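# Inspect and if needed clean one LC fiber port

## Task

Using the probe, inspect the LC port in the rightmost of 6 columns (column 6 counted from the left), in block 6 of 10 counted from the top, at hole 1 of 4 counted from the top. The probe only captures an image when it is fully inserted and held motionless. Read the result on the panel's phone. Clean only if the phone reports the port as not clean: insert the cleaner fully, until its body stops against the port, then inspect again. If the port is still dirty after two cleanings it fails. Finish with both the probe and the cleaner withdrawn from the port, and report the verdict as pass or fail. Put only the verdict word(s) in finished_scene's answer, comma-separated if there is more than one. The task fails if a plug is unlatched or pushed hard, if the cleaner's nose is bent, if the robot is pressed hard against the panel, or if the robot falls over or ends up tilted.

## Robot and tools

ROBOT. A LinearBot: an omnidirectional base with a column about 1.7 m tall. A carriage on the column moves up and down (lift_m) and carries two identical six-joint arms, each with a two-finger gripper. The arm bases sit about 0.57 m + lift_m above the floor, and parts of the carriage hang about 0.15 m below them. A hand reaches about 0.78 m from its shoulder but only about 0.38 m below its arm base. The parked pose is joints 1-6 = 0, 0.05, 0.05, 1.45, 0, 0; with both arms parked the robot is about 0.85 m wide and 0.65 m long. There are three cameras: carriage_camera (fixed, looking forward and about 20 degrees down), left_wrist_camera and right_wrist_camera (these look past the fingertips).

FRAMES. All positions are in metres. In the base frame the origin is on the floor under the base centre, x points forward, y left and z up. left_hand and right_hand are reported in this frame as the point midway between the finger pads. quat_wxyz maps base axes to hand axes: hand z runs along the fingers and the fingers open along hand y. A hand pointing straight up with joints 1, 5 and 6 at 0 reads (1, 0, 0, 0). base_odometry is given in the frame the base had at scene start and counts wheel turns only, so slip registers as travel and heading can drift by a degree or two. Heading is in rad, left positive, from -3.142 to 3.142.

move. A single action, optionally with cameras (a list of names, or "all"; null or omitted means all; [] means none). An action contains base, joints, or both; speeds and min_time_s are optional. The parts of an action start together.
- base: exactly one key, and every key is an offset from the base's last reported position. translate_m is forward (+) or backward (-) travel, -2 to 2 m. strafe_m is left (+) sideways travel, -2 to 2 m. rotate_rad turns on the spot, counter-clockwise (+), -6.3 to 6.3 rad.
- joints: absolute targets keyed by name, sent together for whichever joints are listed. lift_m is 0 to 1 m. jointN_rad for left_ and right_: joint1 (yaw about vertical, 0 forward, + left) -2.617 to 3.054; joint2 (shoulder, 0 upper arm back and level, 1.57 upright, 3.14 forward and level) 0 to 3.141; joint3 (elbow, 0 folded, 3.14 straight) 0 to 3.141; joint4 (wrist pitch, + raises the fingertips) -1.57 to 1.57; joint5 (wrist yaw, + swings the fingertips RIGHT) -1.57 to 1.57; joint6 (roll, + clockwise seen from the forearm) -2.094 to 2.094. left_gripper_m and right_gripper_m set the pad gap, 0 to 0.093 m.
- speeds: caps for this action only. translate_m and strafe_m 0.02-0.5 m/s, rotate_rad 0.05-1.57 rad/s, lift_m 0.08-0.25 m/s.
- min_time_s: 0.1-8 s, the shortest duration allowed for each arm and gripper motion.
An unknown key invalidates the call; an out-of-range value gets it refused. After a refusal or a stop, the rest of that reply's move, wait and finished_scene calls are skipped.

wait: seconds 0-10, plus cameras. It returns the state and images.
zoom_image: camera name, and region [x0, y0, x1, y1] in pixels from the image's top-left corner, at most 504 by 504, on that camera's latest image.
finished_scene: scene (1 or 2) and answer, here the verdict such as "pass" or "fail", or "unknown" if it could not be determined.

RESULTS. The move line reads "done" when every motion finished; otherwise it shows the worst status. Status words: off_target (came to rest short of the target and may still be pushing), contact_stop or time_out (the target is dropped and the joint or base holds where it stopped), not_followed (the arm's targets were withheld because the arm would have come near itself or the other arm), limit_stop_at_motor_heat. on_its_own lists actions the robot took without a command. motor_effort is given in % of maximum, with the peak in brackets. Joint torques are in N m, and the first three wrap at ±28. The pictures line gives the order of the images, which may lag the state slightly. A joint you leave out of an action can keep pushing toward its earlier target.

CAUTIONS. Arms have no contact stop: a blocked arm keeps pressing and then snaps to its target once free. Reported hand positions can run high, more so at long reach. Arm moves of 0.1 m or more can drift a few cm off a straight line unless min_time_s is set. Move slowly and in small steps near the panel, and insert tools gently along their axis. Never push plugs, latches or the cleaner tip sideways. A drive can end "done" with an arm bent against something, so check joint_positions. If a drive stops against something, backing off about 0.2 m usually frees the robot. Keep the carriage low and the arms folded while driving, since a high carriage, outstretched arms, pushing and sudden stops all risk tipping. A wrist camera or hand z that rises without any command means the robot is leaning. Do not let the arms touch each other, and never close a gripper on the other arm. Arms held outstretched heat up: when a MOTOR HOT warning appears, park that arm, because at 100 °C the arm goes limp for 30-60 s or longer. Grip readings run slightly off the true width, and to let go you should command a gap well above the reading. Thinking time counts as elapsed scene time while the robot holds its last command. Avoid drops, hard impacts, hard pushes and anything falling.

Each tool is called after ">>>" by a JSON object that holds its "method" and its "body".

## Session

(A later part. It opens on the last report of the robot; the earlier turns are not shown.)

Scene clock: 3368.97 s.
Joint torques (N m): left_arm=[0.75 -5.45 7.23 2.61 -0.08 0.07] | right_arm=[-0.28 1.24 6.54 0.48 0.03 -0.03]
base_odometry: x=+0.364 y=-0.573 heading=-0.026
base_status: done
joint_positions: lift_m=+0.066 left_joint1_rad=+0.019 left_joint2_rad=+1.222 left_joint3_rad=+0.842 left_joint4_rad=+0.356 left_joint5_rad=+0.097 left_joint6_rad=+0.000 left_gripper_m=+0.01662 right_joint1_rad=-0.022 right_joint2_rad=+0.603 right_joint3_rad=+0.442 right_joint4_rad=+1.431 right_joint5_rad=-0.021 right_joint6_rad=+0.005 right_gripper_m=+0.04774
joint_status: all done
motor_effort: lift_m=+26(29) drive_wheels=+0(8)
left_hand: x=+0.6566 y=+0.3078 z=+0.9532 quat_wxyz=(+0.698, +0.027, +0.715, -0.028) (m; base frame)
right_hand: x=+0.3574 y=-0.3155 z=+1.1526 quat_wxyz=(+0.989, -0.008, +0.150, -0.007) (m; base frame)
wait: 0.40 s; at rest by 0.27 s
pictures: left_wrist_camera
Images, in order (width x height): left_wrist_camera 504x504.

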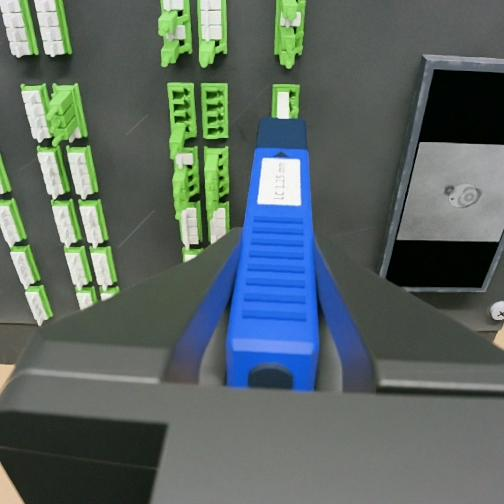

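>>> {"method": "move", "body": {"base": {"translate_m":0.005}, "joints": {"lift_m":0.0656}, "speeds": {"translate_m":0.02}, "cameras": []}}

>>> {"method": "wait", "body": {"seconds": 0.4, "cameras": ["left_wrist_camera"]}}

>>> {"method": "zoom_image", "body": {"camera": "left_wrist_camera", "region": [260, 75, 310, 125]}}

Scene clock: 3381.37 s.
Joint torques (N m): left_arm=[0.72 -4.89 7.23 2.67 -0.1 0.07] | right_arm=[-0.25 1.26 6.52 0.48 0.03 -0.04]
move: done
base_odometry: x=+0.369 y=-0.573 heading=-0.026
base_status: done
joint_positions: lift_m=+0.066 left_joint1_rad=+0.019 left_joint2_rad=+1.216 left_joint3_rad=+0.842 left_joint4_rad=+0.350 left_joint5_rad=+0.098 left_joint6_rad=+0.000 left_gripper_m=+0.01662 right_joint1_rad=-0.022 right_joint2_rad=+0.603 right_joint3_rad=+0.442 right_joint4_rad=+1.430 right_joint5_rad=-0.021 right_joint6_rad=+0.005 right_gripper_m=+0.04774
joint_status: all done
motor_effort: lift_m=+29(29) drive_wheels=+1(8)
left_hand: x=+0.6553 y=+0.3075 z=+0.9533 quat_wxyz=(+0.698, +0.027, +0.715, -0.028) (m; base frame)
right_hand: x=+0.3575 y=-0.3155 z=+1.1519 quat_wxyz=(+0.989, -0.008, +0.150, -0.007) (m; base frame)
pictures: none
No camera images: "cameras" was empty.

Scene clock: 3381.77 s.
Joint torques (N m): left_arm=[0.73 -4.81 7.21 2.67 -0.1 0.07] | right_arm=[-0.28 1.25 6.52 0.48 0.03 -0.04]
base_odometry: x=+0.369 y=-0.573 heading=-0.026
base_status: done
joint_positions: lift_m=+0.066 left_joint1_rad=+0.019 left_joint2_rad=+1.216 left_joint3_rad=+0.842 left_joint4_rad=+0.350 left_joint5_rad=+0.098 left_joint6_rad=+0.000 left_gripper_m=+0.01662 right_joint1_rad=-0.022 right_joint2_rad=+0.603 right_joint3_rad=+0.442 right_joint4_rad=+1.430 right_joint5_rad=-0.021 right_joint6_rad=+0.005 right_gripper_m=+0.04774
joint_status: all done
motor_effort: lift_m=+28(29) drive_wheels=+0(8)
left_hand: x=+0.6553 y=+0.3075 z=+0.9533 quat_wxyz=(+0.698, +0.027, +0.715, -0.028) (m; base frame)
right_hand: x=+0.3575 y=-0.3155 z=+1.1519 quat_wxyz=(+0.989, -0.008, +0.150, -0.007) (m; base frame)
wait: 0.40 s; at rest by 0.27 s
pictures: left_wrist_camera
Images, in order (width x height): left_wrist_camera 504x504.

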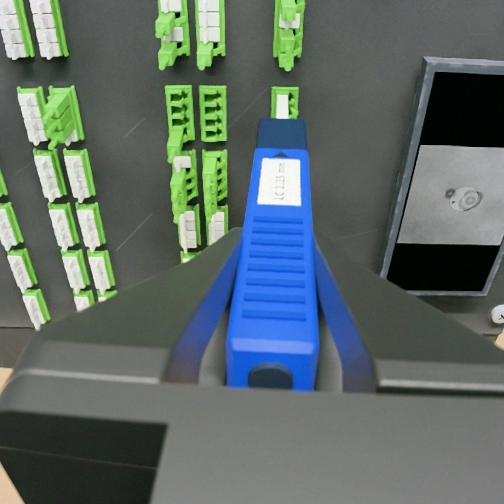

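Scaled by 10.080 from the camera's 504x504 image, which has a finer 720x720 frame.

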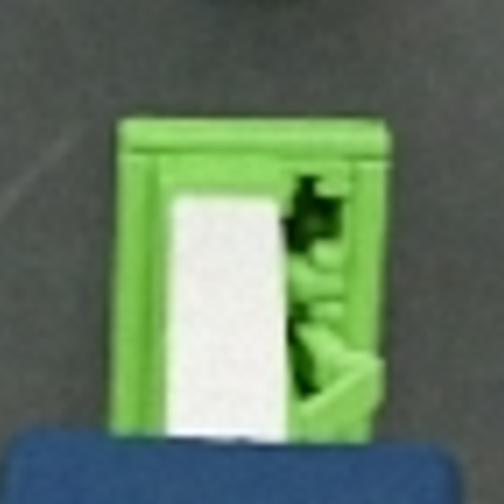

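>>> {"method": "move", "body": {"joints": {"left_joint1_rad":0.0285}, "cameras": []}}

>>> {"method": "wait", "body": {"seconds": 0.4, "cameras": ["left_wrist_camera"]}}

>>> {"method": "zoom_image", "body": {"camera": "left_wrist_camera", "region": [260, 75, 310, 125]}}

Scene clock: 3401.17 s.
Joint torques (N m): left_arm=[0.96 -4.81 7.23 2.67 -0.1 0.07] | right_arm=[-0.32 1.33 6.52 0.5 0.03 -0.03]
move: done
base_odometry: x=+0.369 y=-0.573 heading=-0.026
base_status: not commanded
joint_positions: lift_m=+0.066 left_joint1_rad=+0.019 left_joint2_rad=+1.216 left_joint3_rad=+0.842 left_joint4_rad=+0.350 left_joint5_rad=+0.098 left_joint6_rad=+0.000 left_gripper_m=+0.01662 right_joint1_rad=-0.022 right_joint2_rad=+0.603 right_joint3_rad=+0.442 right_joint4_rad=+1.430 right_joint5_rad=-0.021 right_joint6_rad=+0.005 right_gripper_m=+0.04774
joint_status: all done
motor_effort: lift_m=+28(29) drive_wheels=+1(1)
left_hand: x=+0.6553 y=+0.3075 z=+0.9533 quat_wxyz=(+0.698, +0.027, +0.715, -0.028) (m; base frame)
right_hand: x=+0.3575 y=-0.3155 z=+1.1519 quat_wxyz=(+0.989, -0.008, +0.150, -0.007) (m; base frame)
pictures: none
No camera images: "cameras" was empty.

Scene clock: 3401.57 s.
Joint torques (N m): left_arm=[0.95 -4.79 7.21 2.66 -0.1 0.07] | right_arm=[-0.27 1.29 6.49 0.47 0.03 -0.04]
base_odometry: x=+0.369 y=-0.573 heading=-0.026
base_status: not commanded
joint_positions: lift_m=+0.066 left_joint1_rad=+0.019 left_joint2_rad=+1.216 left_joint3_rad=+0.842 left_joint4_rad=+0.350 left_joint5_rad=+0.098 left_joint6_rad=+0.000 left_gripper_m=+0.01662 right_joint1_rad=-0.022 right_joint2_rad=+0.603 right_joint3_rad=+0.442 right_joint4_rad=+1.430 right_joint5_rad=-0.021 right_joint6_rad=+0.005 right_gripper_m=+0.04774
joint_status: all done
motor_effort: lift_m=+27(29) drive_wheels=+1(1)
left_hand: x=+0.6553 y=+0.3075 z=+0.9533 quat_wxyz=(+0.698, +0.027, +0.715, -0.028) (m; base frame)
right_hand: x=+0.3575 y=-0.3155 z=+1.1519 quat_wxyz=(+0.989, -0.008, +0.150, -0.007) (m; base frame)
wait: 0.40 s; at rest by 0.27 s
pictures: left_wrist_camera
Images, in order (width x height): left_wrist_camera 504x504.

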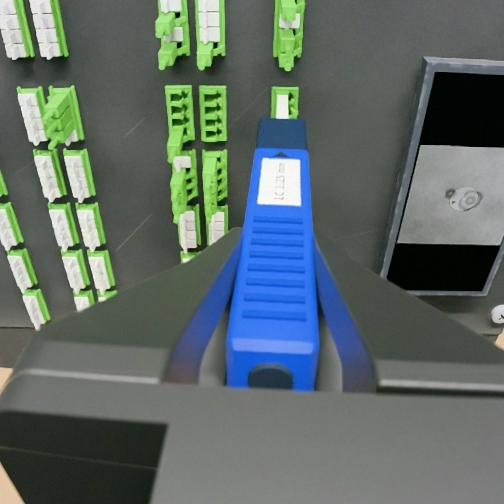

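Scaled by 10.080 from the camera's 504x504 image, which has a finer 720x720 frame.

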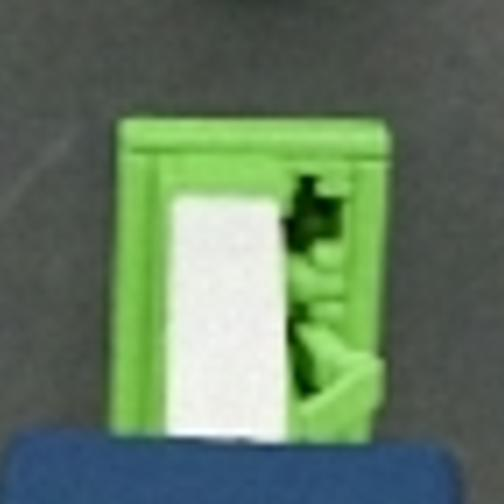

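>>> {"method": "move", "body": {"joints": {"left_joint1_rad":0.031}, "cameras": []}}

>>> {"method": "wait", "body": {"seconds": 0.4, "cameras": ["left_wrist_camera"]}}

>>> {"method": "zoom_image", "body": {"camera": "left_wrist_camera", "region": [260, 75, 310, 125]}}

Scene clock: 3409.27 s.
Joint torques (N m): left_arm=[0.85 -4.79 7.23 2.67 -0.1 0.07] | right_arm=[-0.28 1.25 6.56 0.49 0.04 -0.03]
move: done
base_odometry: x=+0.369 y=-0.573 heading=-0.026
base_status: not commanded
joint_positions: lift_m=+0.066 left_joint1_rad=+0.023 left_joint2_rad=+1.216 left_joint3_rad=+0.842 left_joint4_rad=+0.350 left_joint5_rad=+0.098 left_joint6_rad=+0.000 left_gripper_m=+0.01662 right_joint1_rad=-0.022 right_joint2_rad=+0.603 right_joint3_rad=+0.442 right_joint4_rad=+1.430 right_joint5_rad=-0.021 right_joint6_rad=+0.005 right_gripper_m=+0.04774
joint_status: all done
motor_effort: lift_m=+28(29) drive_wheels=+0(1)
left_hand: x=+0.6553 y=+0.3090 z=+0.9533 quat_wxyz=(+0.698, +0.026, +0.715, -0.027) (m; base frame)
right_hand: x=+0.3575 y=-0.3155 z=+1.1519 quat_wxyz=(+0.989, -0.008, +0.150, -0.007) (m; base frame)
pictures: none
No camera images: "cameras" was empty.

Scene clock: 3409.67 s.
Joint torques (N m): left_arm=[0.87 -4.78 7.21 2.67 -0.1 0.07] | right_arm=[-0.28 1.25 6.54 0.49 0.03 -0.04]
base_odometry: x=+0.369 y=-0.573 heading=-0.026
base_status: not commanded
joint_positions: lift_m=+0.066 left_joint1_rad=+0.023 left_joint2_rad=+1.216 left_joint3_rad=+0.842 left_joint4_rad=+0.350 left_joint5_rad=+0.098 left_joint6_rad=+0.000 left_gripper_m=+0.01662 right_joint1_rad=-0.022 right_joint2_rad=+0.603 right_joint3_rad=+0.442 right_joint4_rad=+1.430 right_joint5_rad=-0.021 right_joint6_rad=+0.005 right_gripper_m=+0.04774
joint_status: all done
motor_effort: lift_m=+29(29) drive_wheels=+1(1)
left_hand: x=+0.6553 y=+0.3090 z=+0.9533 quat_wxyz=(+0.698, +0.026, +0.715, -0.027) (m; base frame)
right_hand: x=+0.3575 y=-0.3155 z=+1.1519 quat_wxyz=(+0.989, -0.008, +0.150, -0.007) (m; base frame)
wait: 0.40 s; at rest by 0.27 s
pictures: left_wrist_camera
Images, in order (width x height): left_wrist_camera 504x504.

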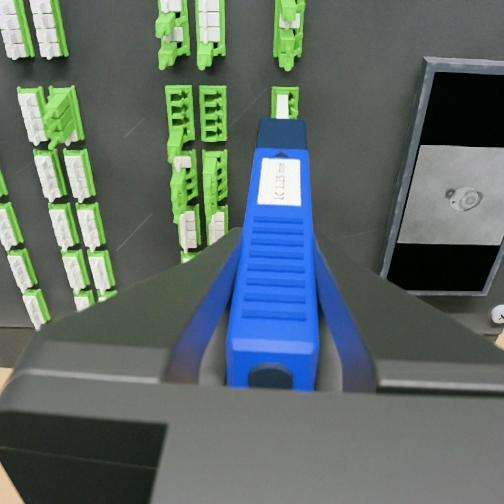

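Scaled by 10.080 from the camera's 504x504 image, which has a finer 720x720 frame.

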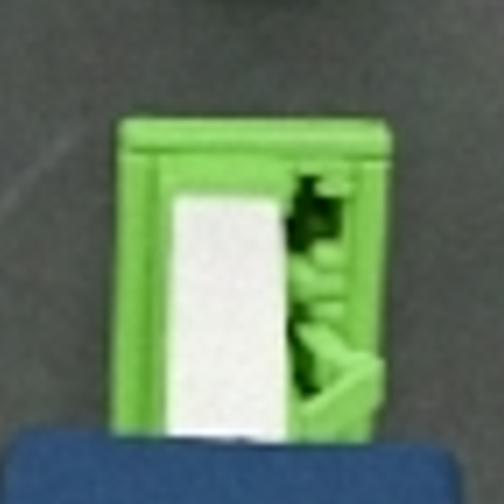

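>>> {"method": "move", "body": {"joints": {"left_joint1_rad":0.034}, "cameras": []}}

>>> {"method": "wait", "body": {"seconds": 0.4, "cameras": ["left_wrist_camera"]}}

>>> {"method": "zoom_image", "body": {"camera": "left_wrist_camera", "region": [260, 75, 310, 125]}}

Scene clock: 3418.33 s.
Joint torques (N m): left_arm=[1.11 -4.82 7.21 2.67 -0.1 0.07] | right_arm=[-0.27 1.29 6.53 0.49 0.03 -0.04]
move: done
base_odometry: x=+0.369 y=-0.573 heading=-0.026
base_status: not commanded
joint_positions: lift_m=+0.066 left_joint1_rad=+0.023 left_joint2_rad=+1.216 left_joint3_rad=+0.842 left_joint4_rad=+0.350 left_joint5_rad=+0.098 left_joint6_rad=+0.000 left_gripper_m=+0.01662 right_joint1_rad=-0.022 right_joint2_rad=+0.603 right_joint3_rad=+0.442 right_joint4_rad=+1.430 right_joint5_rad=-0.021 right_joint6_rad=+0.005 right_gripper_m=+0.04774
joint_status: all done
motor_effort: lift_m=+29(29) drive_wheels=+1(1)
left_hand: x=+0.6553 y=+0.3090 z=+0.9533 quat_wxyz=(+0.698, +0.026, +0.715, -0.027) (m; base frame)
right_hand: x=+0.3575 y=-0.3155 z=+1.1519 quat_wxyz=(+0.989, -0.008, +0.150, -0.007) (m; base frame)
pictures: none
No camera images: "cameras" was empty.

Scene clock: 3418.73 s.
Joint torques (N m): left_arm=[1.14 -4.81 7.24 2.67 -0.1 0.07] | right_arm=[-0.28 1.29 6.56 0.48 0.03 -0.04]
base_odometry: x=+0.369 y=-0.573 heading=-0.026
base_status: not commanded
joint_positions: lift_m=+0.066 left_joint1_rad=+0.023 left_joint2_rad=+1.216 left_joint3_rad=+0.842 left_joint4_rad=+0.350 left_joint5_rad=+0.098 left_joint6_rad=+0.000 left_gripper_m=+0.01662 right_joint1_rad=-0.022 right_joint2_rad=+0.603 right_joint3_rad=+0.442 right_joint4_rad=+1.430 right_joint5_rad=-0.021 right_joint6_rad=+0.005 right_gripper_m=+0.04774
joint_status: all done
motor_effort: lift_m=+30(29) drive_wheels=+1(1)
left_hand: x=+0.6553 y=+0.3090 z=+0.9533 quat_wxyz=(+0.698, +0.026, +0.715, -0.027) (m; base frame)
right_hand: x=+0.3575 y=-0.3155 z=+1.1519 quat_wxyz=(+0.989, -0.008, +0.150, -0.007) (m; base frame)
wait: 0.40 s; at rest by 0.27 s
pictures: left_wrist_camera
Images, in order (width x height): left_wrist_camera 504x504.

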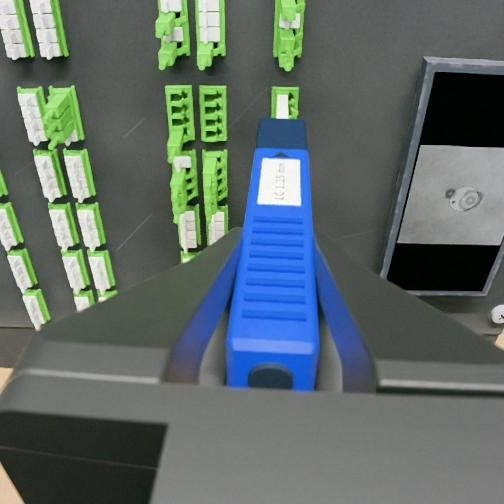

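Scaled by 10.080 from the camera's 504x504 image, which has a finer 720x720 frame.

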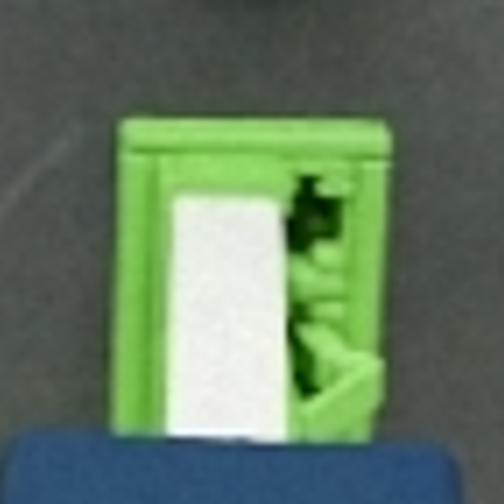

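>>> {"method": "move", "body": {"base": {"translate_m":0.004}, "joints": {"lift_m":0.0652}, "speeds": {"translate_m":0.02}, "cameras": []}}

>>> {"method": "wait", "body": {"seconds": 0.4, "cameras": ["left_wrist_camera"]}}

>>> {"method": "zoom_image", "body": {"camera": "left_wrist_camera", "region": [260, 75, 310, 125]}}

Scene clock: 3441.97 s.
Joint torques (N m): left_arm=[0.88 -4.11 7.21 2.76 -0.14 0.07] | right_arm=[-0.29 1.33 6.56 0.49 0.03 -0.03]
move: done
base_odometry: x=+0.373 y=-0.574 heading=-0.027
base_status: done
joint_positions: lift_m=+0.065 left_joint1_rad=+0.026 left_joint2_rad=+1.209 left_joint3_rad=+0.842 left_joint4_rad=+0.341 left_joint5_rad=+0.104 left_joint6_rad=+0.000 left_gripper_m=+0.01662 right_joint1_rad=-0.022 right_joint2_rad=+0.603 right_joint3_rad=+0.442 right_joint4_rad=+1.431 right_joint5_rad=-0.021 right_joint6_rad=+0.005 right_gripper_m=+0.04774
joint_status: all done
motor_effort: lift_m=+28(30) drive_wheels=+1(8)
left_hand: x=+0.6537 y=+0.3092 z=+0.9537 quat_wxyz=(+0.697, +0.027, +0.716, -0.028) (m; base frame)
right_hand: x=+0.3574 y=-0.3155 z=+1.1516 quat_wxyz=(+0.989, -0.008, +0.150, -0.007) (m; base frame)
pictures: none
No camera images: "cameras" was empty.

Scene clock: 3442.37 s.
Joint torques (N m): left_arm=[0.88 -4.05 7.21 2.77 -0.15 0.07] | right_arm=[-0.29 1.26 6.54 0.48 0.04 -0.03]
base_odometry: x=+0.373 y=-0.574 heading=-0.027
base_status: done
joint_positions: lift_m=+0.065 left_joint1_rad=+0.026 left_joint2_rad=+1.209 left_joint3_rad=+0.842 left_joint4_rad=+0.341 left_joint5_rad=+0.104 left_joint6_rad=+0.000 left_gripper_m=+0.01662 right_joint1_rad=-0.022 right_joint2_rad=+0.603 right_joint3_rad=+0.442 right_joint4_rad=+1.431 right_joint5_rad=-0.021 right_joint6_rad=+0.005 right_gripper_m=+0.04774
joint_status: all done
motor_effort: lift_m=+27(30) drive_wheels=+1(8)
left_hand: x=+0.6537 y=+0.3092 z=+0.9537 quat_wxyz=(+0.697, +0.027, +0.716, -0.028) (m; base frame)
right_hand: x=+0.3574 y=-0.3155 z=+1.1516 quat_wxyz=(+0.989, -0.008, +0.150, -0.007) (m; base frame)
wait: 0.40 s; at rest by 0.27 s
pictures: left_wrist_camera
Images, in order (width x height): left_wrist_camera 504x504.

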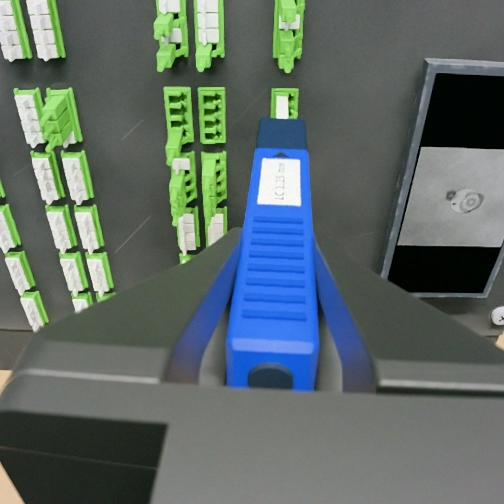

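Scaled by 10.080 from the camera's 504x504 image, which has a finer 720x720 frame.

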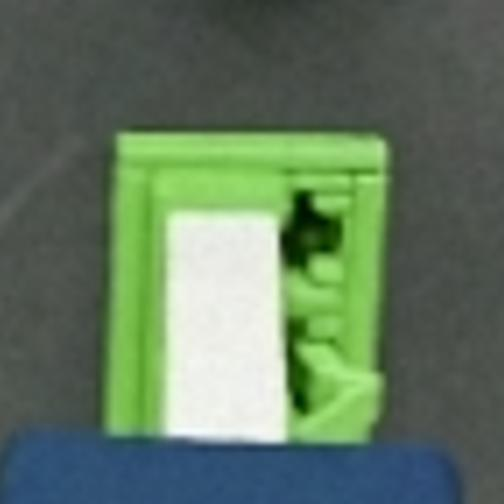

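>>> {"method": "move", "body": {"base": {"translate_m":0.004}, "speeds": {"translate_m":0.02}, "cameras": []}}

>>> {"method": "wait", "body": {"seconds": 0.4, "cameras": ["left_wrist_camera"]}}

>>> {"method": "zoom_image", "body": {"camera": "left_wrist_camera", "region": [260, 75, 310, 125]}}

Scene clock: 3460.70 s.
Joint torques (N m): left_arm=[0.87 -3.97 7.16 2.79 -0.16 0.07] | right_arm=[-0.31 1.32 6.56 0.47 0.03 -0.03]
move: done
base_odometry: x=+0.377 y=-0.574 heading=-0.027
base_status: done
joint_positions: lift_m=+0.065 left_joint1_rad=+0.026 left_joint2_rad=+1.208 left_joint3_rad=+0.842 left_joint4_rad=+0.339 left_joint5_rad=+0.105 left_joint6_rad=+0.000 left_gripper_m=+0.01662 right_joint1_rad=-0.022 right_joint2_rad=+0.603 right_joint3_rad=+0.442 right_joint4_rad=+1.431 right_joint5_rad=-0.021 right_joint6_rad=+0.005 right_gripper_m=+0.04774
joint_status: not commanded
motor_effort: lift_m=+26(29) drive_wheels=+1(8)
left_hand: x=+0.6536 y=+0.3091 z=+0.9533 quat_wxyz=(+0.697, +0.027, +0.716, -0.029) (m; base frame)
right_hand: x=+0.3573 y=-0.3155 z=+1.1516 quat_wxyz=(+0.989, -0.008, +0.150, -0.007) (m; base frame)
pictures: none
No camera images: "cameras" was empty.

Scene clock: 3461.10 s.
Joint torques (N m): left_arm=[0.84 -4.04 7.24 2.8 -0.17 0.07] | right_arm=[-0.29 1.26 6.52 0.48 0.04 -0.04]
base_odometry: x=+0.377 y=-0.574 heading=-0.027
base_status: done
joint_positions: lift_m=+0.065 left_joint1_rad=+0.026 left_joint2_rad=+1.208 left_joint3_rad=+0.842 left_joint4_rad=+0.339 left_joint5_rad=+0.105 left_joint6_rad=+0.000 left_gripper_m=+0.01662 right_joint1_rad=-0.022 right_joint2_rad=+0.603 right_joint3_rad=+0.442 right_joint4_rad=+1.431 right_joint5_rad=-0.021 right_joint6_rad=+0.005 right_gripper_m=+0.04774
joint_status: not commanded
motor_effort: lift_m=+29(29) drive_wheels=+0(8)
left_hand: x=+0.6536 y=+0.3091 z=+0.9533 quat_wxyz=(+0.697, +0.027, +0.716, -0.029) (m; base frame)
right_hand: x=+0.3573 y=-0.3155 z=+1.1516 quat_wxyz=(+0.989, -0.008, +0.150, -0.007) (m; base frame)
wait: 0.40 s; at rest by 0.27 s
pictures: left_wrist_camera
Images, in order (width x height): left_wrist_camera 504x504.

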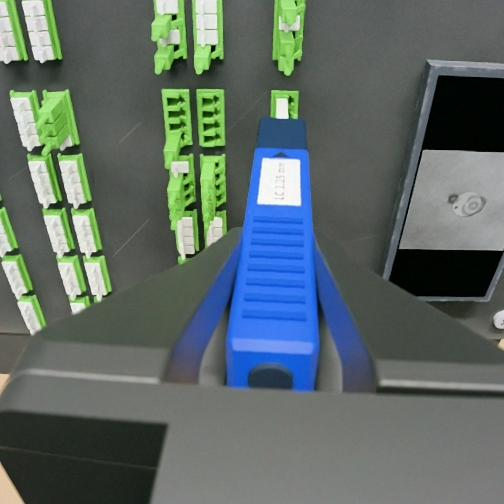

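Scaled by 10.080 from the camera's 504x504 image, which has a finer 720x720 frame.

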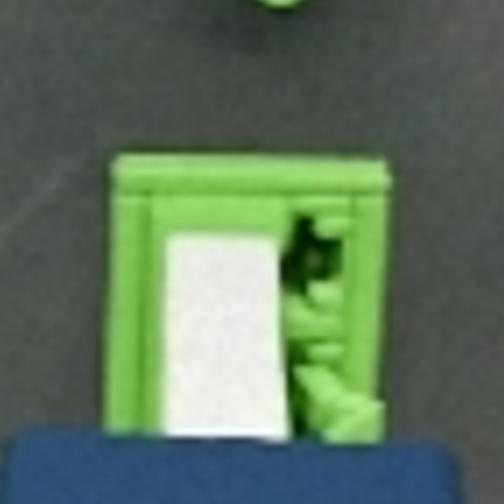

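>>> {"method": "move", "body": {"base": {"translate_m":0.004}, "speeds": {"translate_m":0.02}, "cameras": []}}

>>> {"method": "wait", "body": {"seconds": 0.4, "cameras": ["left_wrist_camera"]}}

>>> {"method": "zoom_image", "body": {"camera": "left_wrist_camera", "region": [260, 75, 310, 125]}}

Scene clock: 3470.97 s.
Joint torques (N m): left_arm=[0.87 -2.76 7.23 2.97 -0.22 0.07] | right_arm=[-0.24 1.24 6.5 0.47 0.03 -0.03]
move: done
base_odometry: x=+0.381 y=-0.574 heading=-0.027
base_status: done
joint_positions: lift_m=+0.065 left_joint1_rad=+0.026 left_joint2_rad=+1.196 left_joint3_rad=+0.842 left_joint4_rad=+0.322 left_joint5_rad=+0.109 left_joint6_rad=+0.000 left_gripper_m=+0.01662 right_joint1_rad=-0.022 right_joint2_rad=+0.603 right_joint3_rad=+0.442 right_joint4_rad=+1.431 right_joint5_rad=-0.021 right_joint6_rad=+0.005 right_gripper_m=+0.04774
joint_status: not commanded
motor_effort: lift_m=+25(28) drive_wheels=+3(8)
left_hand: x=+0.6509 y=+0.3083 z=+0.9541 quat_wxyz=(+0.695, +0.029, +0.718, -0.030) (m; base frame)
right_hand: x=+0.3573 y=-0.3155 z=+1.1516 quat_wxyz=(+0.989, -0.008, +0.150, -0.007) (m; base frame)
pictures: none
No camera images: "cameras" was empty.

Scene clock: 3471.37 s.
Joint torques (N m): left_arm=[0.85 -2.73 7.25 2.97 -0.2 0.07] | right_arm=[-0.31 1.29 6.5 0.46 0.03 -0.04]
base_odometry: x=+0.381 y=-0.574 heading=-0.027
base_status: done
joint_positions: lift_m=+0.065 left_joint1_rad=+0.026 left_joint2_rad=+1.196 left_joint3_rad=+0.842 left_joint4_rad=+0.322 left_joint5_rad=+0.109 left_joint6_rad=+0.000 left_gripper_m=+0.01662 right_joint1_rad=-0.022 right_joint2_rad=+0.603 right_joint3_rad=+0.442 right_joint4_rad=+1.431 right_joint5_rad=-0.021 right_joint6_rad=+0.005 right_gripper_m=+0.04774
joint_status: not commanded
motor_effort: lift_m=+27(28) drive_wheels=+2(8)
left_hand: x=+0.6509 y=+0.3083 z=+0.9541 quat_wxyz=(+0.695, +0.029, +0.718, -0.030) (m; base frame)
right_hand: x=+0.3573 y=-0.3155 z=+1.1516 quat_wxyz=(+0.989, -0.008, +0.150, -0.007) (m; base frame)
wait: 0.40 s; at rest by 0.27 s
pictures: left_wrist_camera
Images, in order (width x height): left_wrist_camera 504x504.

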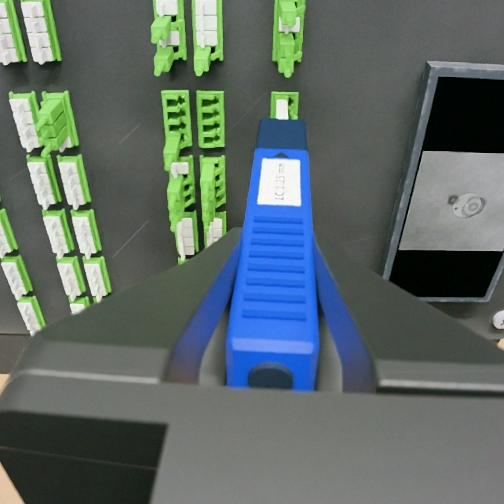

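Scaled by 10.080 from the camera's 504x504 image, which has a finer 720x720 frame.

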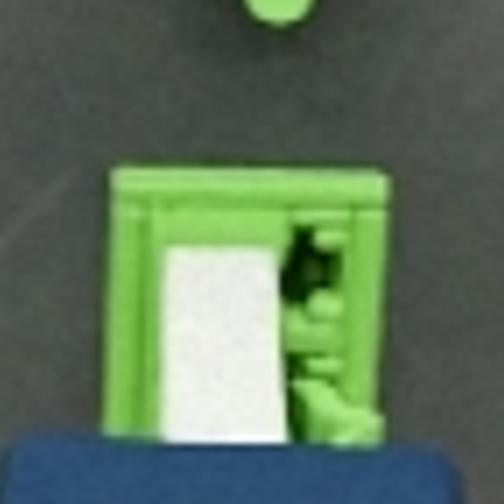

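>>> {"method": "move", "body": {"joints": {"lift_m":0.0635}, "cameras": []}}

>>> {"method": "wait", "body": {"seconds": 0.4, "cameras": ["left_wrist_camera"]}}

>>> {"method": "zoom_image", "body": {"camera": "left_wrist_camera", "region": [260, 75, 310, 125]}}

Scene clock: 3488.23 s.
Joint torques (N m): left_arm=[0.88 -2.71 7.23 2.95 -0.19 0.07] | right_arm=[-0.25 1.29 6.58 0.48 0.02 -0.04]
move: done
base_odometry: x=+0.381 y=-0.574 heading=-0.027
base_status: not commanded
joint_positions: lift_m=+0.064 left_joint1_rad=+0.026 left_joint2_rad=+1.196 left_joint3_rad=+0.842 left_joint4_rad=+0.324 left_joint5_rad=+0.109 left_joint6_rad=+0.000 left_gripper_m=+0.01662 right_joint1_rad=-0.022 right_joint2_rad=+0.603 right_joint3_rad=+0.442 right_joint4_rad=+1.431 right_joint5_rad=-0.021 right_joint6_rad=+0.005 right_gripper_m=+0.04774
joint_status: all done
motor_effort: lift_m=+29(30) drive_wheels=+2(2)
left_hand: x=+0.6509 y=+0.3083 z=+0.9528 quat_wxyz=(+0.696, +0.029, +0.717, -0.030) (m; base frame)
right_hand: x=+0.3573 y=-0.3155 z=+1.1499 quat_wxyz=(+0.989, -0.008, +0.150, -0.007) (m; base frame)
pictures: none
No camera images: "cameras" was empty.

Scene clock: 3488.63 s.
Joint torques (N m): left_arm=[0.88 -2.71 7.23 2.95 -0.2 0.07] | right_arm=[-0.28 1.28 6.5 0.48 0.04 -0.04]
base_odometry: x=+0.381 y=-0.574 heading=-0.027
base_status: not commanded
joint_positions: lift_m=+0.064 left_joint1_rad=+0.026 left_joint2_rad=+1.196 left_joint3_rad=+0.842 left_joint4_rad=+0.324 left_joint5_rad=+0.109 left_joint6_rad=+0.000 left_gripper_m=+0.01662 right_joint1_rad=-0.022 right_joint2_rad=+0.603 right_joint3_rad=+0.442 right_joint4_rad=+1.431 right_joint5_rad=-0.021 right_joint6_rad=+0.005 right_gripper_m=+0.04774
joint_status: all done
motor_effort: lift_m=+26(30) drive_wheels=+2(2)
left_hand: x=+0.6509 y=+0.3083 z=+0.9528 quat_wxyz=(+0.696, +0.029, +0.717, -0.030) (m; base frame)
right_hand: x=+0.3573 y=-0.3155 z=+1.1499 quat_wxyz=(+0.989, -0.008, +0.150, -0.007) (m; base frame)
wait: 0.40 s; at rest by 0.27 s
pictures: left_wrist_camera
Images, in order (width x height): left_wrist_camera 504x504.

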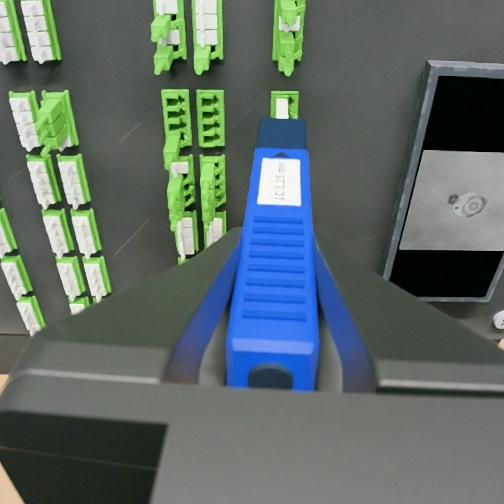

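Scaled by 10.080 from the camera's 504x504 image, which has a finer 720x720 frame.

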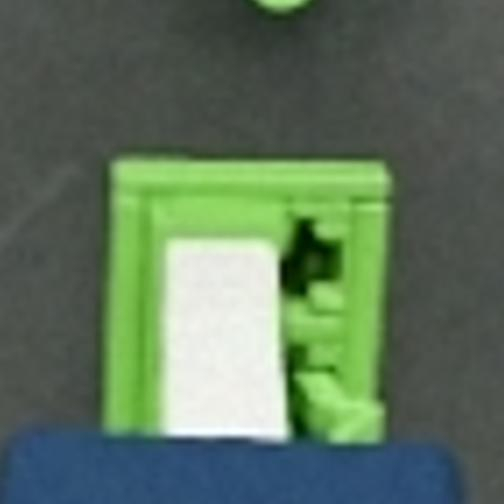

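>>> {"method": "move", "body": {"base": {"translate_m":0.004}, "speeds": {"translate_m":0.02}, "cameras": []}}

>>> {"method": "wait", "body": {"seconds": 0.4, "cameras": ["left_wrist_camera"]}}

>>> {"method": "zoom_image", "body": {"camera": "left_wrist_camera", "region": [260, 75, 310, 125]}}

Scene clock: 3498.53 s.
Joint torques (N m): left_arm=[0.7 -1.28 7.24 3.15 -0.23 0.07] | right_arm=[-0.27 1.31 6.5 0.47 0.04 -0.04]
move: done
base_odometry: x=+0.385 y=-0.575 heading=-0.027
base_status: done
joint_positions: lift_m=+0.064 left_joint1_rad=+0.028 left_joint2_rad=+1.182 left_joint3_rad=+0.842 left_joint4_rad=+0.306 left_joint5_rad=+0.112 left_joint6_rad=+0.000 left_gripper_m=+0.01662 right_joint1_rad=-0.022 right_joint2_rad=+0.603 right_joint3_rad=+0.442 right_joint4_rad=+1.431 right_joint5_rad=-0.021 right_joint6_rad=+0.005 right_gripper_m=+0.04774
joint_status: not commanded
motor_effort: lift_m=+28(30) drive_wheels=+3(9)
left_hand: x=+0.6479 y=+0.3084 z=+0.9538 quat_wxyz=(+0.694, +0.029, +0.719, -0.031) (m; base frame)
right_hand: x=+0.3573 y=-0.3155 z=+1.1499 quat_wxyz=(+0.989, -0.008, +0.150, -0.007) (m; base frame)
pictures: none
No camera images: "cameras" was empty.

Scene clock: 3498.93 s.
Joint torques (N m): left_arm=[0.72 -1.29 7.27 3.15 -0.22 0.07] | right_arm=[-0.27 1.28 6.56 0.48 0.02 -0.04]
base_odometry: x=+0.385 y=-0.575 heading=-0.027
base_status: done
joint_positions: lift_m=+0.064 left_joint1_rad=+0.028 left_joint2_rad=+1.182 left_joint3_rad=+0.842 left_joint4_rad=+0.306 left_joint5_rad=+0.112 left_joint6_rad=+0.000 left_gripper_m=+0.01662 right_joint1_rad=-0.022 right_joint2_rad=+0.603 right_joint3_rad=+0.442 right_joint4_rad=+1.431 right_joint5_rad=-0.021 right_joint6_rad=+0.005 right_gripper_m=+0.04774
joint_status: not commanded
motor_effort: lift_m=+27(30) drive_wheels=+3(9)
left_hand: x=+0.6479 y=+0.3084 z=+0.9538 quat_wxyz=(+0.694, +0.029, +0.719, -0.031) (m; base frame)
right_hand: x=+0.3573 y=-0.3155 z=+1.1499 quat_wxyz=(+0.989, -0.008, +0.150, -0.007) (m; base frame)
wait: 0.40 s; at rest by 0.27 s
pictures: left_wrist_camera
Images, in order (width x height): left_wrist_camera 504x504.

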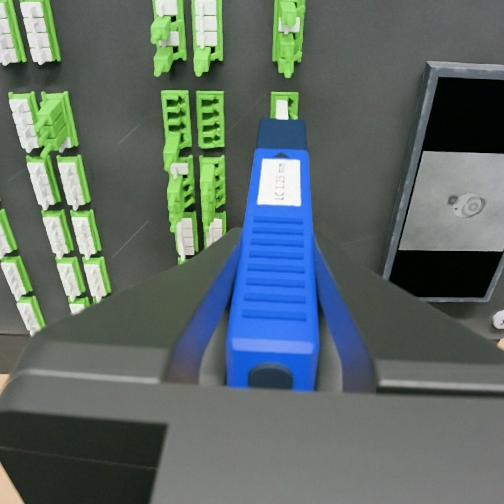

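Scaled by 10.080 from the camera's 504x504 image, which has a finer 720x720 frame.

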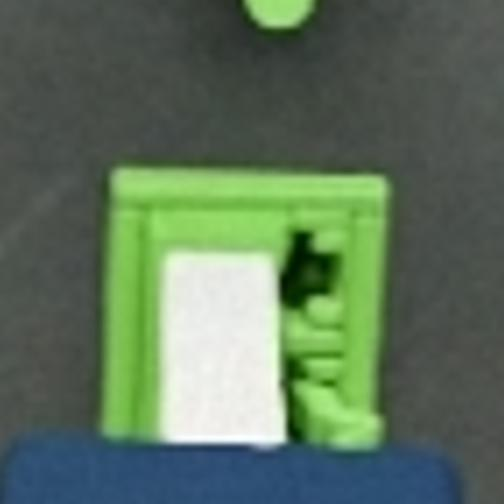

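>>> {"method": "zoom_image", "body": {"camera": "left_wrist_camera", "region": [240, 0, 360, 120]}}

>>> {"method": "zoom_image", "body": {"camera": "left_wrist_camera", "region": [130, 0, 250, 120]}}

Scaled by 4.200 from the camera's 504x504 image, which has a finer 720x720 frame.

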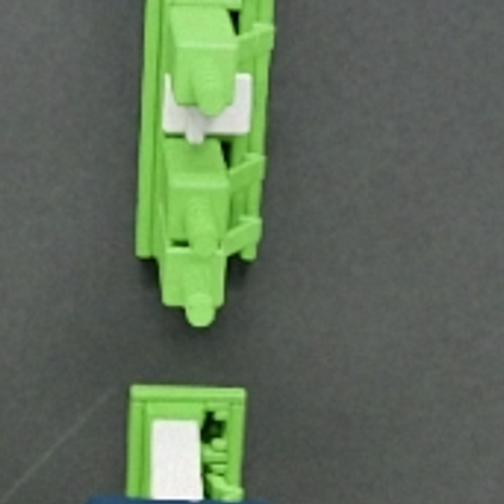

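Scaled by 4.200 from the camera's 504x504 image, which has a finer 720x720 frame.

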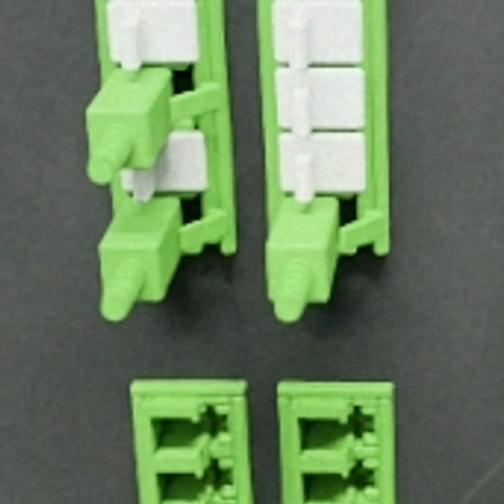

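>>> {"method": "move", "body": {"base": {"translate_m":-0.04}, "speeds": {"translate_m":0.03}, "cameras": []}}

>>> {"method": "move", "body": {"joints": {"left_joint5_rad":0.04,"left_joint1_rad":0.006,"lift_m":0.0675}, "min_time_s": 2, "cameras": []}}

>>> {"method": "wait", "body": {"seconds": 0.4, "cameras": ["left_wrist_camera"]}}

>>> {"method": "zoom_image", "body": {"camera": "left_wrist_camera", "region": [240, 30, 340, 130]}}

Scene clock: 3564.07 s.
Joint torques (N m): left_arm=[0.73 -5.7 7.21 2.48 -0.18 0.07] | right_arm=[-0.31 1.29 6.57 0.49 0.03 -0.04]
move: done
base_odometry: x=+0.345 y=-0.573 heading=-0.027
base_status: done
joint_positions: lift_m=+0.064 left_joint1_rad=+0.028 left_joint2_rad=+1.224 left_joint3_rad=+0.842 left_joint4_rad=+0.367 left_joint5_rad=+0.107 left_joint6_rad=+0.000 left_gripper_m=+0.01662 right_joint1_rad=-0.022 right_joint2_rad=+0.603 right_joint3_rad=+0.442 right_joint4_rad=+1.431 right_joint5_rad=-0.021 right_joint6_rad=+0.005 right_gripper_m=+0.04774
joint_status: not commanded
motor_effort: lift_m=+27(31) drive_wheels=+2(10)
left_hand: x=+0.6571 y=+0.3096 z=+0.9519 quat_wxyz=(+0.701, +0.028, +0.712, -0.028) (m; base frame)
right_hand: x=+0.3574 y=-0.3155 z=+1.1498 quat_wxyz=(+0.989, -0.008, +0.150, -0.007) (m; base frame)
pictures: none
No camera images: "cameras" was empty.

Scene clock: 3566.33 s.
Joint torques (N m): left_arm=[-0.47 -5.72 7.21 2.53 -0.23 0.07] | right_arm=[-0.29 1.18 6.56 0.49 0.03 -0.04]
move: done
base_odometry: x=+0.345 y=-0.573 heading=-0.027
base_status: not commanded
joint_positions: lift_m=+0.067 left_joint1_rad=+0.015 left_joint2_rad=+1.224 left_joint3_rad=+0.842 left_joint4_rad=+0.362 left_joint5_rad=+0.049 left_joint6_rad=+0.000 left_gripper_m=+0.01662 right_joint1_rad=-0.022 right_joint2_rad=+0.604 right_joint3_rad=+0.442 right_joint4_rad=+1.431 right_joint5_rad=-0.021 right_joint6_rad=+0.005 right_gripper_m=+0.04774
joint_status: all done
motor_effort: lift_m=+29(35) drive_wheels=+1(6)
left_hand: x=+0.6576 y=+0.3143 z=+0.9547 quat_wxyz=(+0.700, +0.012, +0.714, -0.012) (m; base frame)
right_hand: x=+0.3577 y=-0.3155 z=+1.1536 quat_wxyz=(+0.989, -0.008, +0.151, -0.007) (m; base frame)
pictures: none
No camera images: "cameras" was empty.

Scene clock: 3566.73 s.
Joint torques (N m): left_arm=[-0.46 -5.7 7.2 2.54 -0.23 0.07] | right_arm=[-0.28 1.21 6.48 0.48 0.03 -0.04]
base_odometry: x=+0.345 y=-0.573 heading=-0.027
base_status: not commanded
joint_positions: lift_m=+0.067 left_joint1_rad=+0.015 left_joint2_rad=+1.224 left_joint3_rad=+0.842 left_joint4_rad=+0.362 left_joint5_rad=+0.049 left_joint6_rad=+0.000 left_gripper_m=+0.01662 right_joint1_rad=-0.022 right_joint2_rad=+0.604 right_joint3_rad=+0.442 right_joint4_rad=+1.431 right_joint5_rad=-0.021 right_joint6_rad=+0.005 right_gripper_m=+0.04774
joint_status: all done
motor_effort: lift_m=+29(35) drive_wheels=+1(6)
left_hand: x=+0.6576 y=+0.3143 z=+0.9547 quat_wxyz=(+0.700, +0.012, +0.714, -0.012) (m; base frame)
right_hand: x=+0.3577 y=-0.3155 z=+1.1536 quat_wxyz=(+0.989, -0.008, +0.151, -0.007) (m; base frame)
wait: 0.40 s; at rest by 0.27 s
pictures: left_wrist_camera
Images, in order (width x height): left_wrist_camera 504x504.

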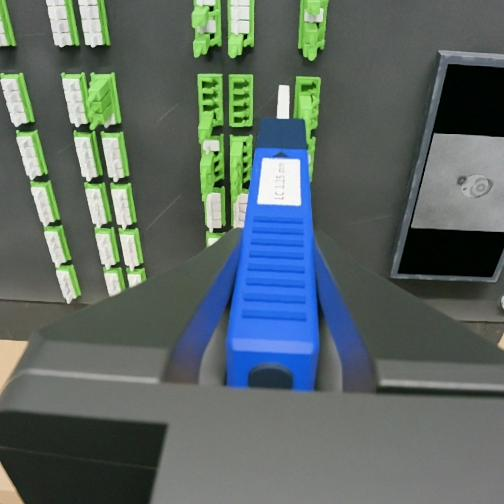

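Scaled by 5.040 from the camera's 504x504 image, which has a finer 720x720 frame.

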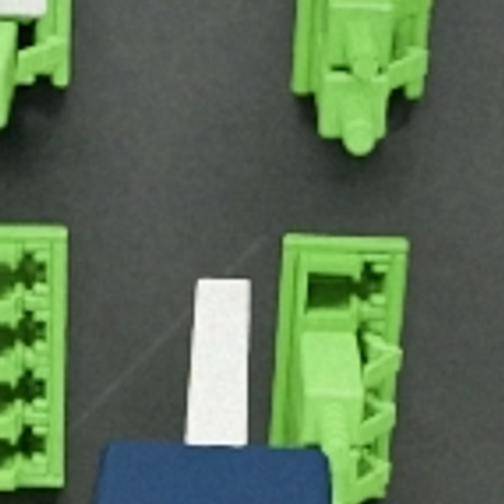

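>>> {"method": "move", "body": {"base": {"translate_m":-0.03}, "joints": {"left_joint5_rad":-0.02,"left_joint1_rad":-0.03}, "min_time_s": 2, "cameras": []}}

>>> {"method": "wait", "body": {"seconds": 0.4, "cameras": ["left_wrist_camera"]}}

>>> {"method": "zoom_image", "body": {"camera": "left_wrist_camera", "region": [240, 30, 340, 130]}}

Scene clock: 3606.30 s.
Joint torques (N m): left_arm=[-0.47 -5.7 7.23 2.55 -0.22 0.07] | right_arm=[-0.28 1.21 6.54 0.46 0.03 -0.03]
move: done
base_odometry: x=+0.315 y=-0.573 heading=-0.026
base_status: done
joint_positions: lift_m=+0.067 left_joint1_rad=-0.021 left_joint2_rad=+1.224 left_joint3_rad=+0.842 left_joint4_rad=+0.362 left_joint5_rad=-0.011 left_joint6_rad=+0.000 left_gripper_m=+0.01662 right_joint1_rad=-0.022 right_joint2_rad=+0.604 right_joint3_rad=+0.442 right_joint4_rad=+1.432 right_joint5_rad=-0.021 right_joint6_rad=+0.005 right_gripper_m=+0.04774
joint_status: all done
motor_effort: lift_m=+30(32) drive_wheels=-4(14)
left_hand: x=+0.6577 y=+0.3092 z=+0.9545 quat_wxyz=(+0.700, +0.004, +0.714, -0.003) (m; base frame)
right_hand: x=+0.3573 y=-0.3155 z=+1.1537 quat_wxyz=(+0.989, -0.008, +0.150, -0.007) (m; base frame)
pictures: none
No camera images: "cameras" was empty.

Scene clock: 3606.70 s.
Joint torques (N m): left_arm=[-0.49 -5.75 7.21 2.55 -0.23 0.07] | right_arm=[-0.28 1.22 6.52 0.47 0.03 -0.03]
base_odometry: x=+0.315 y=-0.573 heading=-0.026
base_status: done
joint_positions: lift_m=+0.067 left_joint1_rad=-0.021 left_joint2_rad=+1.224 left_joint3_rad=+0.842 left_joint4_rad=+0.362 left_joint5_rad=-0.011 left_joint6_rad=+0.000 left_gripper_m=+0.01662 right_joint1_rad=-0.022 right_joint2_rad=+0.604 right_joint3_rad=+0.442 right_joint4_rad=+1.432 right_joint5_rad=-0.021 right_joint6_rad=+0.005 right_gripper_m=+0.04774
joint_status: all done
motor_effort: lift_m=+30(32) drive_wheels=-4(14)
left_hand: x=+0.6577 y=+0.3092 z=+0.9545 quat_wxyz=(+0.700, +0.004, +0.714, -0.003) (m; base frame)
right_hand: x=+0.3573 y=-0.3155 z=+1.1537 quat_wxyz=(+0.989, -0.008, +0.150, -0.007) (m; base frame)
wait: 0.40 s; at rest by 0.27 s
pictures: left_wrist_camera
Images, in order (width x height): left_wrist_camera 504x504.

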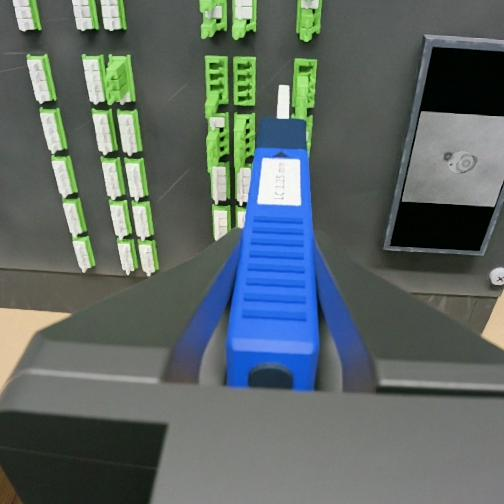

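Scaled by 5.040 from the camera's 504x504 image, which has a finer 720x720 frame.

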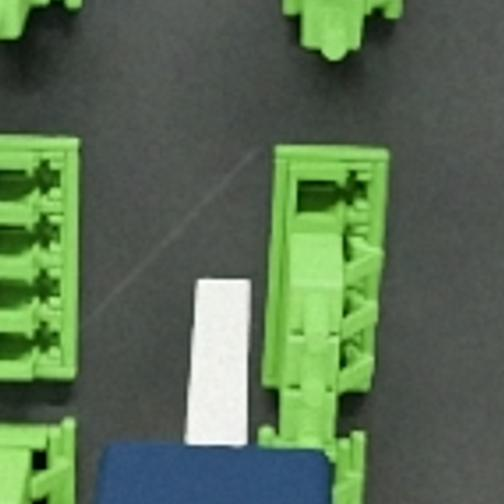

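>>> {"method": "move", "body": {"joints": {"left_joint1_rad":-0.044}, "min_time_s": 1, "cameras": []}}

>>> {"method": "move", "body": {"base": {"translate_m":0.025}, "speeds": {"translate_m":0.04}, "cameras": []}}

>>> {"method": "wait", "body": {"seconds": 0.4, "cameras": ["left_wrist_camera"]}}

>>> {"method": "zoom_image", "body": {"camera": "left_wrist_camera", "region": [240, 30, 340, 130]}}

Scene clock: 3629.63 s.
Joint torques (N m): left_arm=[-0.44 -5.71 7.2 2.55 -0.22 0.07] | right_arm=[-0.29 1.21 6.56 0.47 0.03 -0.03]
move: done
base_odometry: x=+0.315 y=-0.573 heading=-0.026
base_status: not commanded
joint_positions: lift_m=+0.067 left_joint1_rad=-0.035 left_joint2_rad=+1.224 left_joint3_rad=+0.842 left_joint4_rad=+0.362 left_joint5_rad=-0.012 left_joint6_rad=+0.000 left_gripper_m=+0.01662 right_joint1_rad=-0.022 right_joint2_rad=+0.604 right_joint3_rad=+0.442 right_joint4_rad=+1.432 right_joint5_rad=-0.021 right_joint6_rad=+0.005 right_gripper_m=+0.04774
joint_status: all done
motor_effort: lift_m=+29(32) drive_wheels=-5(5)
left_hand: x=+0.6575 y=+0.3034 z=+0.9545 quat_wxyz=(+0.700, +0.008, +0.714, -0.008) (m; base frame)
right_hand: x=+0.3573 y=-0.3155 z=+1.1537 quat_wxyz=(+0.989, -0.008, +0.150, -0.007) (m; base frame)
pictures: none
No camera images: "cameras" was empty.

Scene clock: 3630.73 s.
Joint torques (N m): left_arm=[-0.46 -5.75 7.2 2.55 -0.23 0.07] | right_arm=[-0.25 1.24 6.49 0.48 0.04 -0.04]
move: done
base_odometry: x=+0.340 y=-0.573 heading=-0.027
base_status: done
joint_positions: lift_m=+0.067 left_joint1_rad=-0.035 left_joint2_rad=+1.224 left_joint3_rad=+0.842 left_joint4_rad=+0.362 left_joint5_rad=-0.012 left_joint6_rad=+0.000 left_gripper_m=+0.01662 right_joint1_rad=-0.022 right_joint2_rad=+0.604 right_joint3_rad=+0.442 right_joint4_rad=+1.432 right_joint5_rad=-0.021 right_joint6_rad=+0.005 right_gripper_m=+0.04774
joint_status: not commanded
motor_effort: lift_m=+29(32) drive_wheels=-7(9)
left_hand: x=+0.6575 y=+0.3034 z=+0.9545 quat_wxyz=(+0.700, +0.008, +0.714, -0.008) (m; base frame)
right_hand: x=+0.3574 y=-0.3155 z=+1.1537 quat_wxyz=(+0.989, -0.008, +0.150, -0.007) (m; base frame)
pictures: none
No camera images: "cameras" was empty.

Scene clock: 3631.13 s.
Joint torques (N m): left_arm=[-0.46 -5.7 7.21 2.54 -0.23 0.07] | right_arm=[-0.31 1.22 6.56 0.47 0.03 -0.04]
base_odometry: x=+0.340 y=-0.573 heading=-0.027
base_status: done
joint_positions: lift_m=+0.067 left_joint1_rad=-0.035 left_joint2_rad=+1.224 left_joint3_rad=+0.842 left_joint4_rad=+0.362 left_joint5_rad=-0.012 left_joint6_rad=+0.000 left_gripper_m=+0.01662 right_joint1_rad=-0.022 right_joint2_rad=+0.604 right_joint3_rad=+0.442 right_joint4_rad=+1.432 right_joint5_rad=-0.021 right_joint6_rad=+0.005 right_gripper_m=+0.04774
joint_status: not commanded
motor_effort: lift_m=+29(32) drive_wheels=-6(9)
left_hand: x=+0.6575 y=+0.3034 z=+0.9545 quat_wxyz=(+0.700, +0.008, +0.714, -0.008) (m; base frame)
right_hand: x=+0.3574 y=-0.3155 z=+1.1537 quat_wxyz=(+0.989, -0.008, +0.150, -0.007) (m; base frame)
wait: 0.40 s; at rest by 0.27 s
pictures: left_wrist_camera
Images, in order (width x height): left_wrist_camera 504x504.

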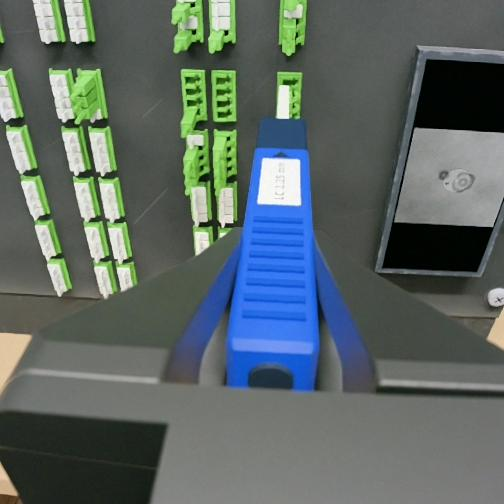

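Scaled by 5.040 from the camera's 504x504 image, which has a finer 720x720 frame.

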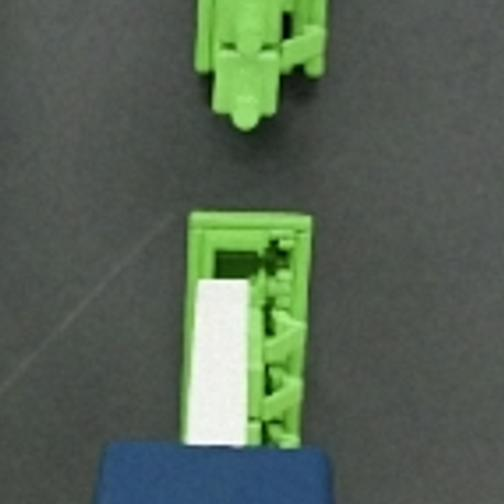

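>>> {"method": "move", "body": {"base": {"translate_m":0.007}, "joints": {"left_joint1_rad":-0.047}, "speeds": {"translate_m":0.02}, "cameras": []}}

>>> {"method": "wait", "body": {"seconds": 0.4, "cameras": ["left_wrist_camera"]}}

>>> {"method": "zoom_image", "body": {"camera": "left_wrist_camera", "region": [260, 65, 310, 115]}}

Scene clock: 3645.30 s.
Joint torques (N m): left_arm=[-0.42 -5.65 7.21 2.56 -0.22 0.07] | right_arm=[-0.29 1.2 6.57 0.49 0.04 -0.05]
move: done
base_odometry: x=+0.347 y=-0.574 heading=-0.027
base_status: done
joint_positions: lift_m=+0.067 left_joint1_rad=-0.039 left_joint2_rad=+1.224 left_joint3_rad=+0.842 left_joint4_rad=+0.361 left_joint5_rad=-0.012 left_joint6_rad=+0.000 left_gripper_m=+0.01662 right_joint1_rad=-0.022 right_joint2_rad=+0.604 right_joint3_rad=+0.442 right_joint4_rad=+1.431 right_joint5_rad=-0.021 right_joint6_rad=+0.005 right_gripper_m=+0.04774
joint_status: all done
motor_effort: lift_m=+30(33) drive_wheels=+3(9)
left_hand: x=+0.6575 y=+0.3019 z=+0.9543 quat_wxyz=(+0.699, +0.010, +0.715, -0.009) (m; base frame)
right_hand: x=+0.3575 y=-0.3155 z=+1.1537 quat_wxyz=(+0.989, -0.008, +0.150, -0.007) (m; base frame)
pictures: none
No camera images: "cameras" was empty.

Scene clock: 3645.70 s.
Joint torques (N m): left_arm=[-0.4 -5.72 7.2 2.56 -0.22 0.07] | right_arm=[-0.31 1.21 6.52 0.47 0.03 -0.04]
base_odometry: x=+0.347 y=-0.574 heading=-0.027
base_status: done
joint_positions: lift_m=+0.067 left_joint1_rad=-0.039 left_joint2_rad=+1.224 left_joint3_rad=+0.842 left_joint4_rad=+0.361 left_joint5_rad=-0.012 left_joint6_rad=+0.000 left_gripper_m=+0.01662 right_joint1_rad=-0.022 right_joint2_rad=+0.604 right_joint3_rad=+0.442 right_joint4_rad=+1.431 right_joint5_rad=-0.021 right_joint6_rad=+0.005 right_gripper_m=+0.04774
joint_status: all done
motor_effort: lift_m=+28(33) drive_wheels=+3(9)
left_hand: x=+0.6575 y=+0.3019 z=+0.9543 quat_wxyz=(+0.699, +0.010, +0.715, -0.009) (m; base frame)
right_hand: x=+0.3575 y=-0.3155 z=+1.1537 quat_wxyz=(+0.989, -0.008, +0.150, -0.007) (m; base frame)
wait: 0.40 s; at rest by 0.27 s
pictures: left_wrist_camera
Images, in order (width x height): left_wrist_camera 504x504.

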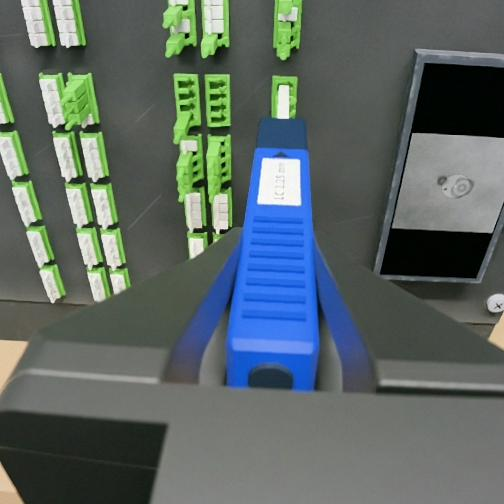

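Scaled by 10.080 from the camera's 504x504 image, which has a finer 720x720 frame.

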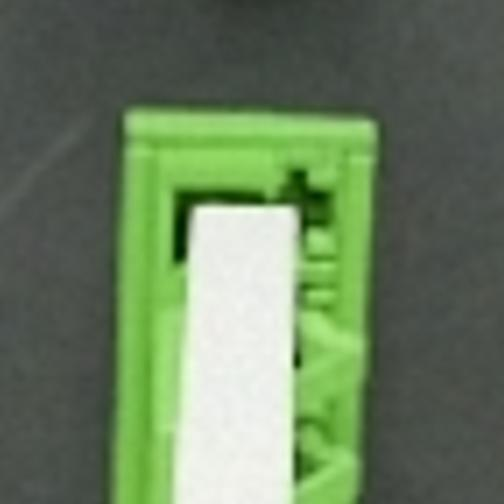

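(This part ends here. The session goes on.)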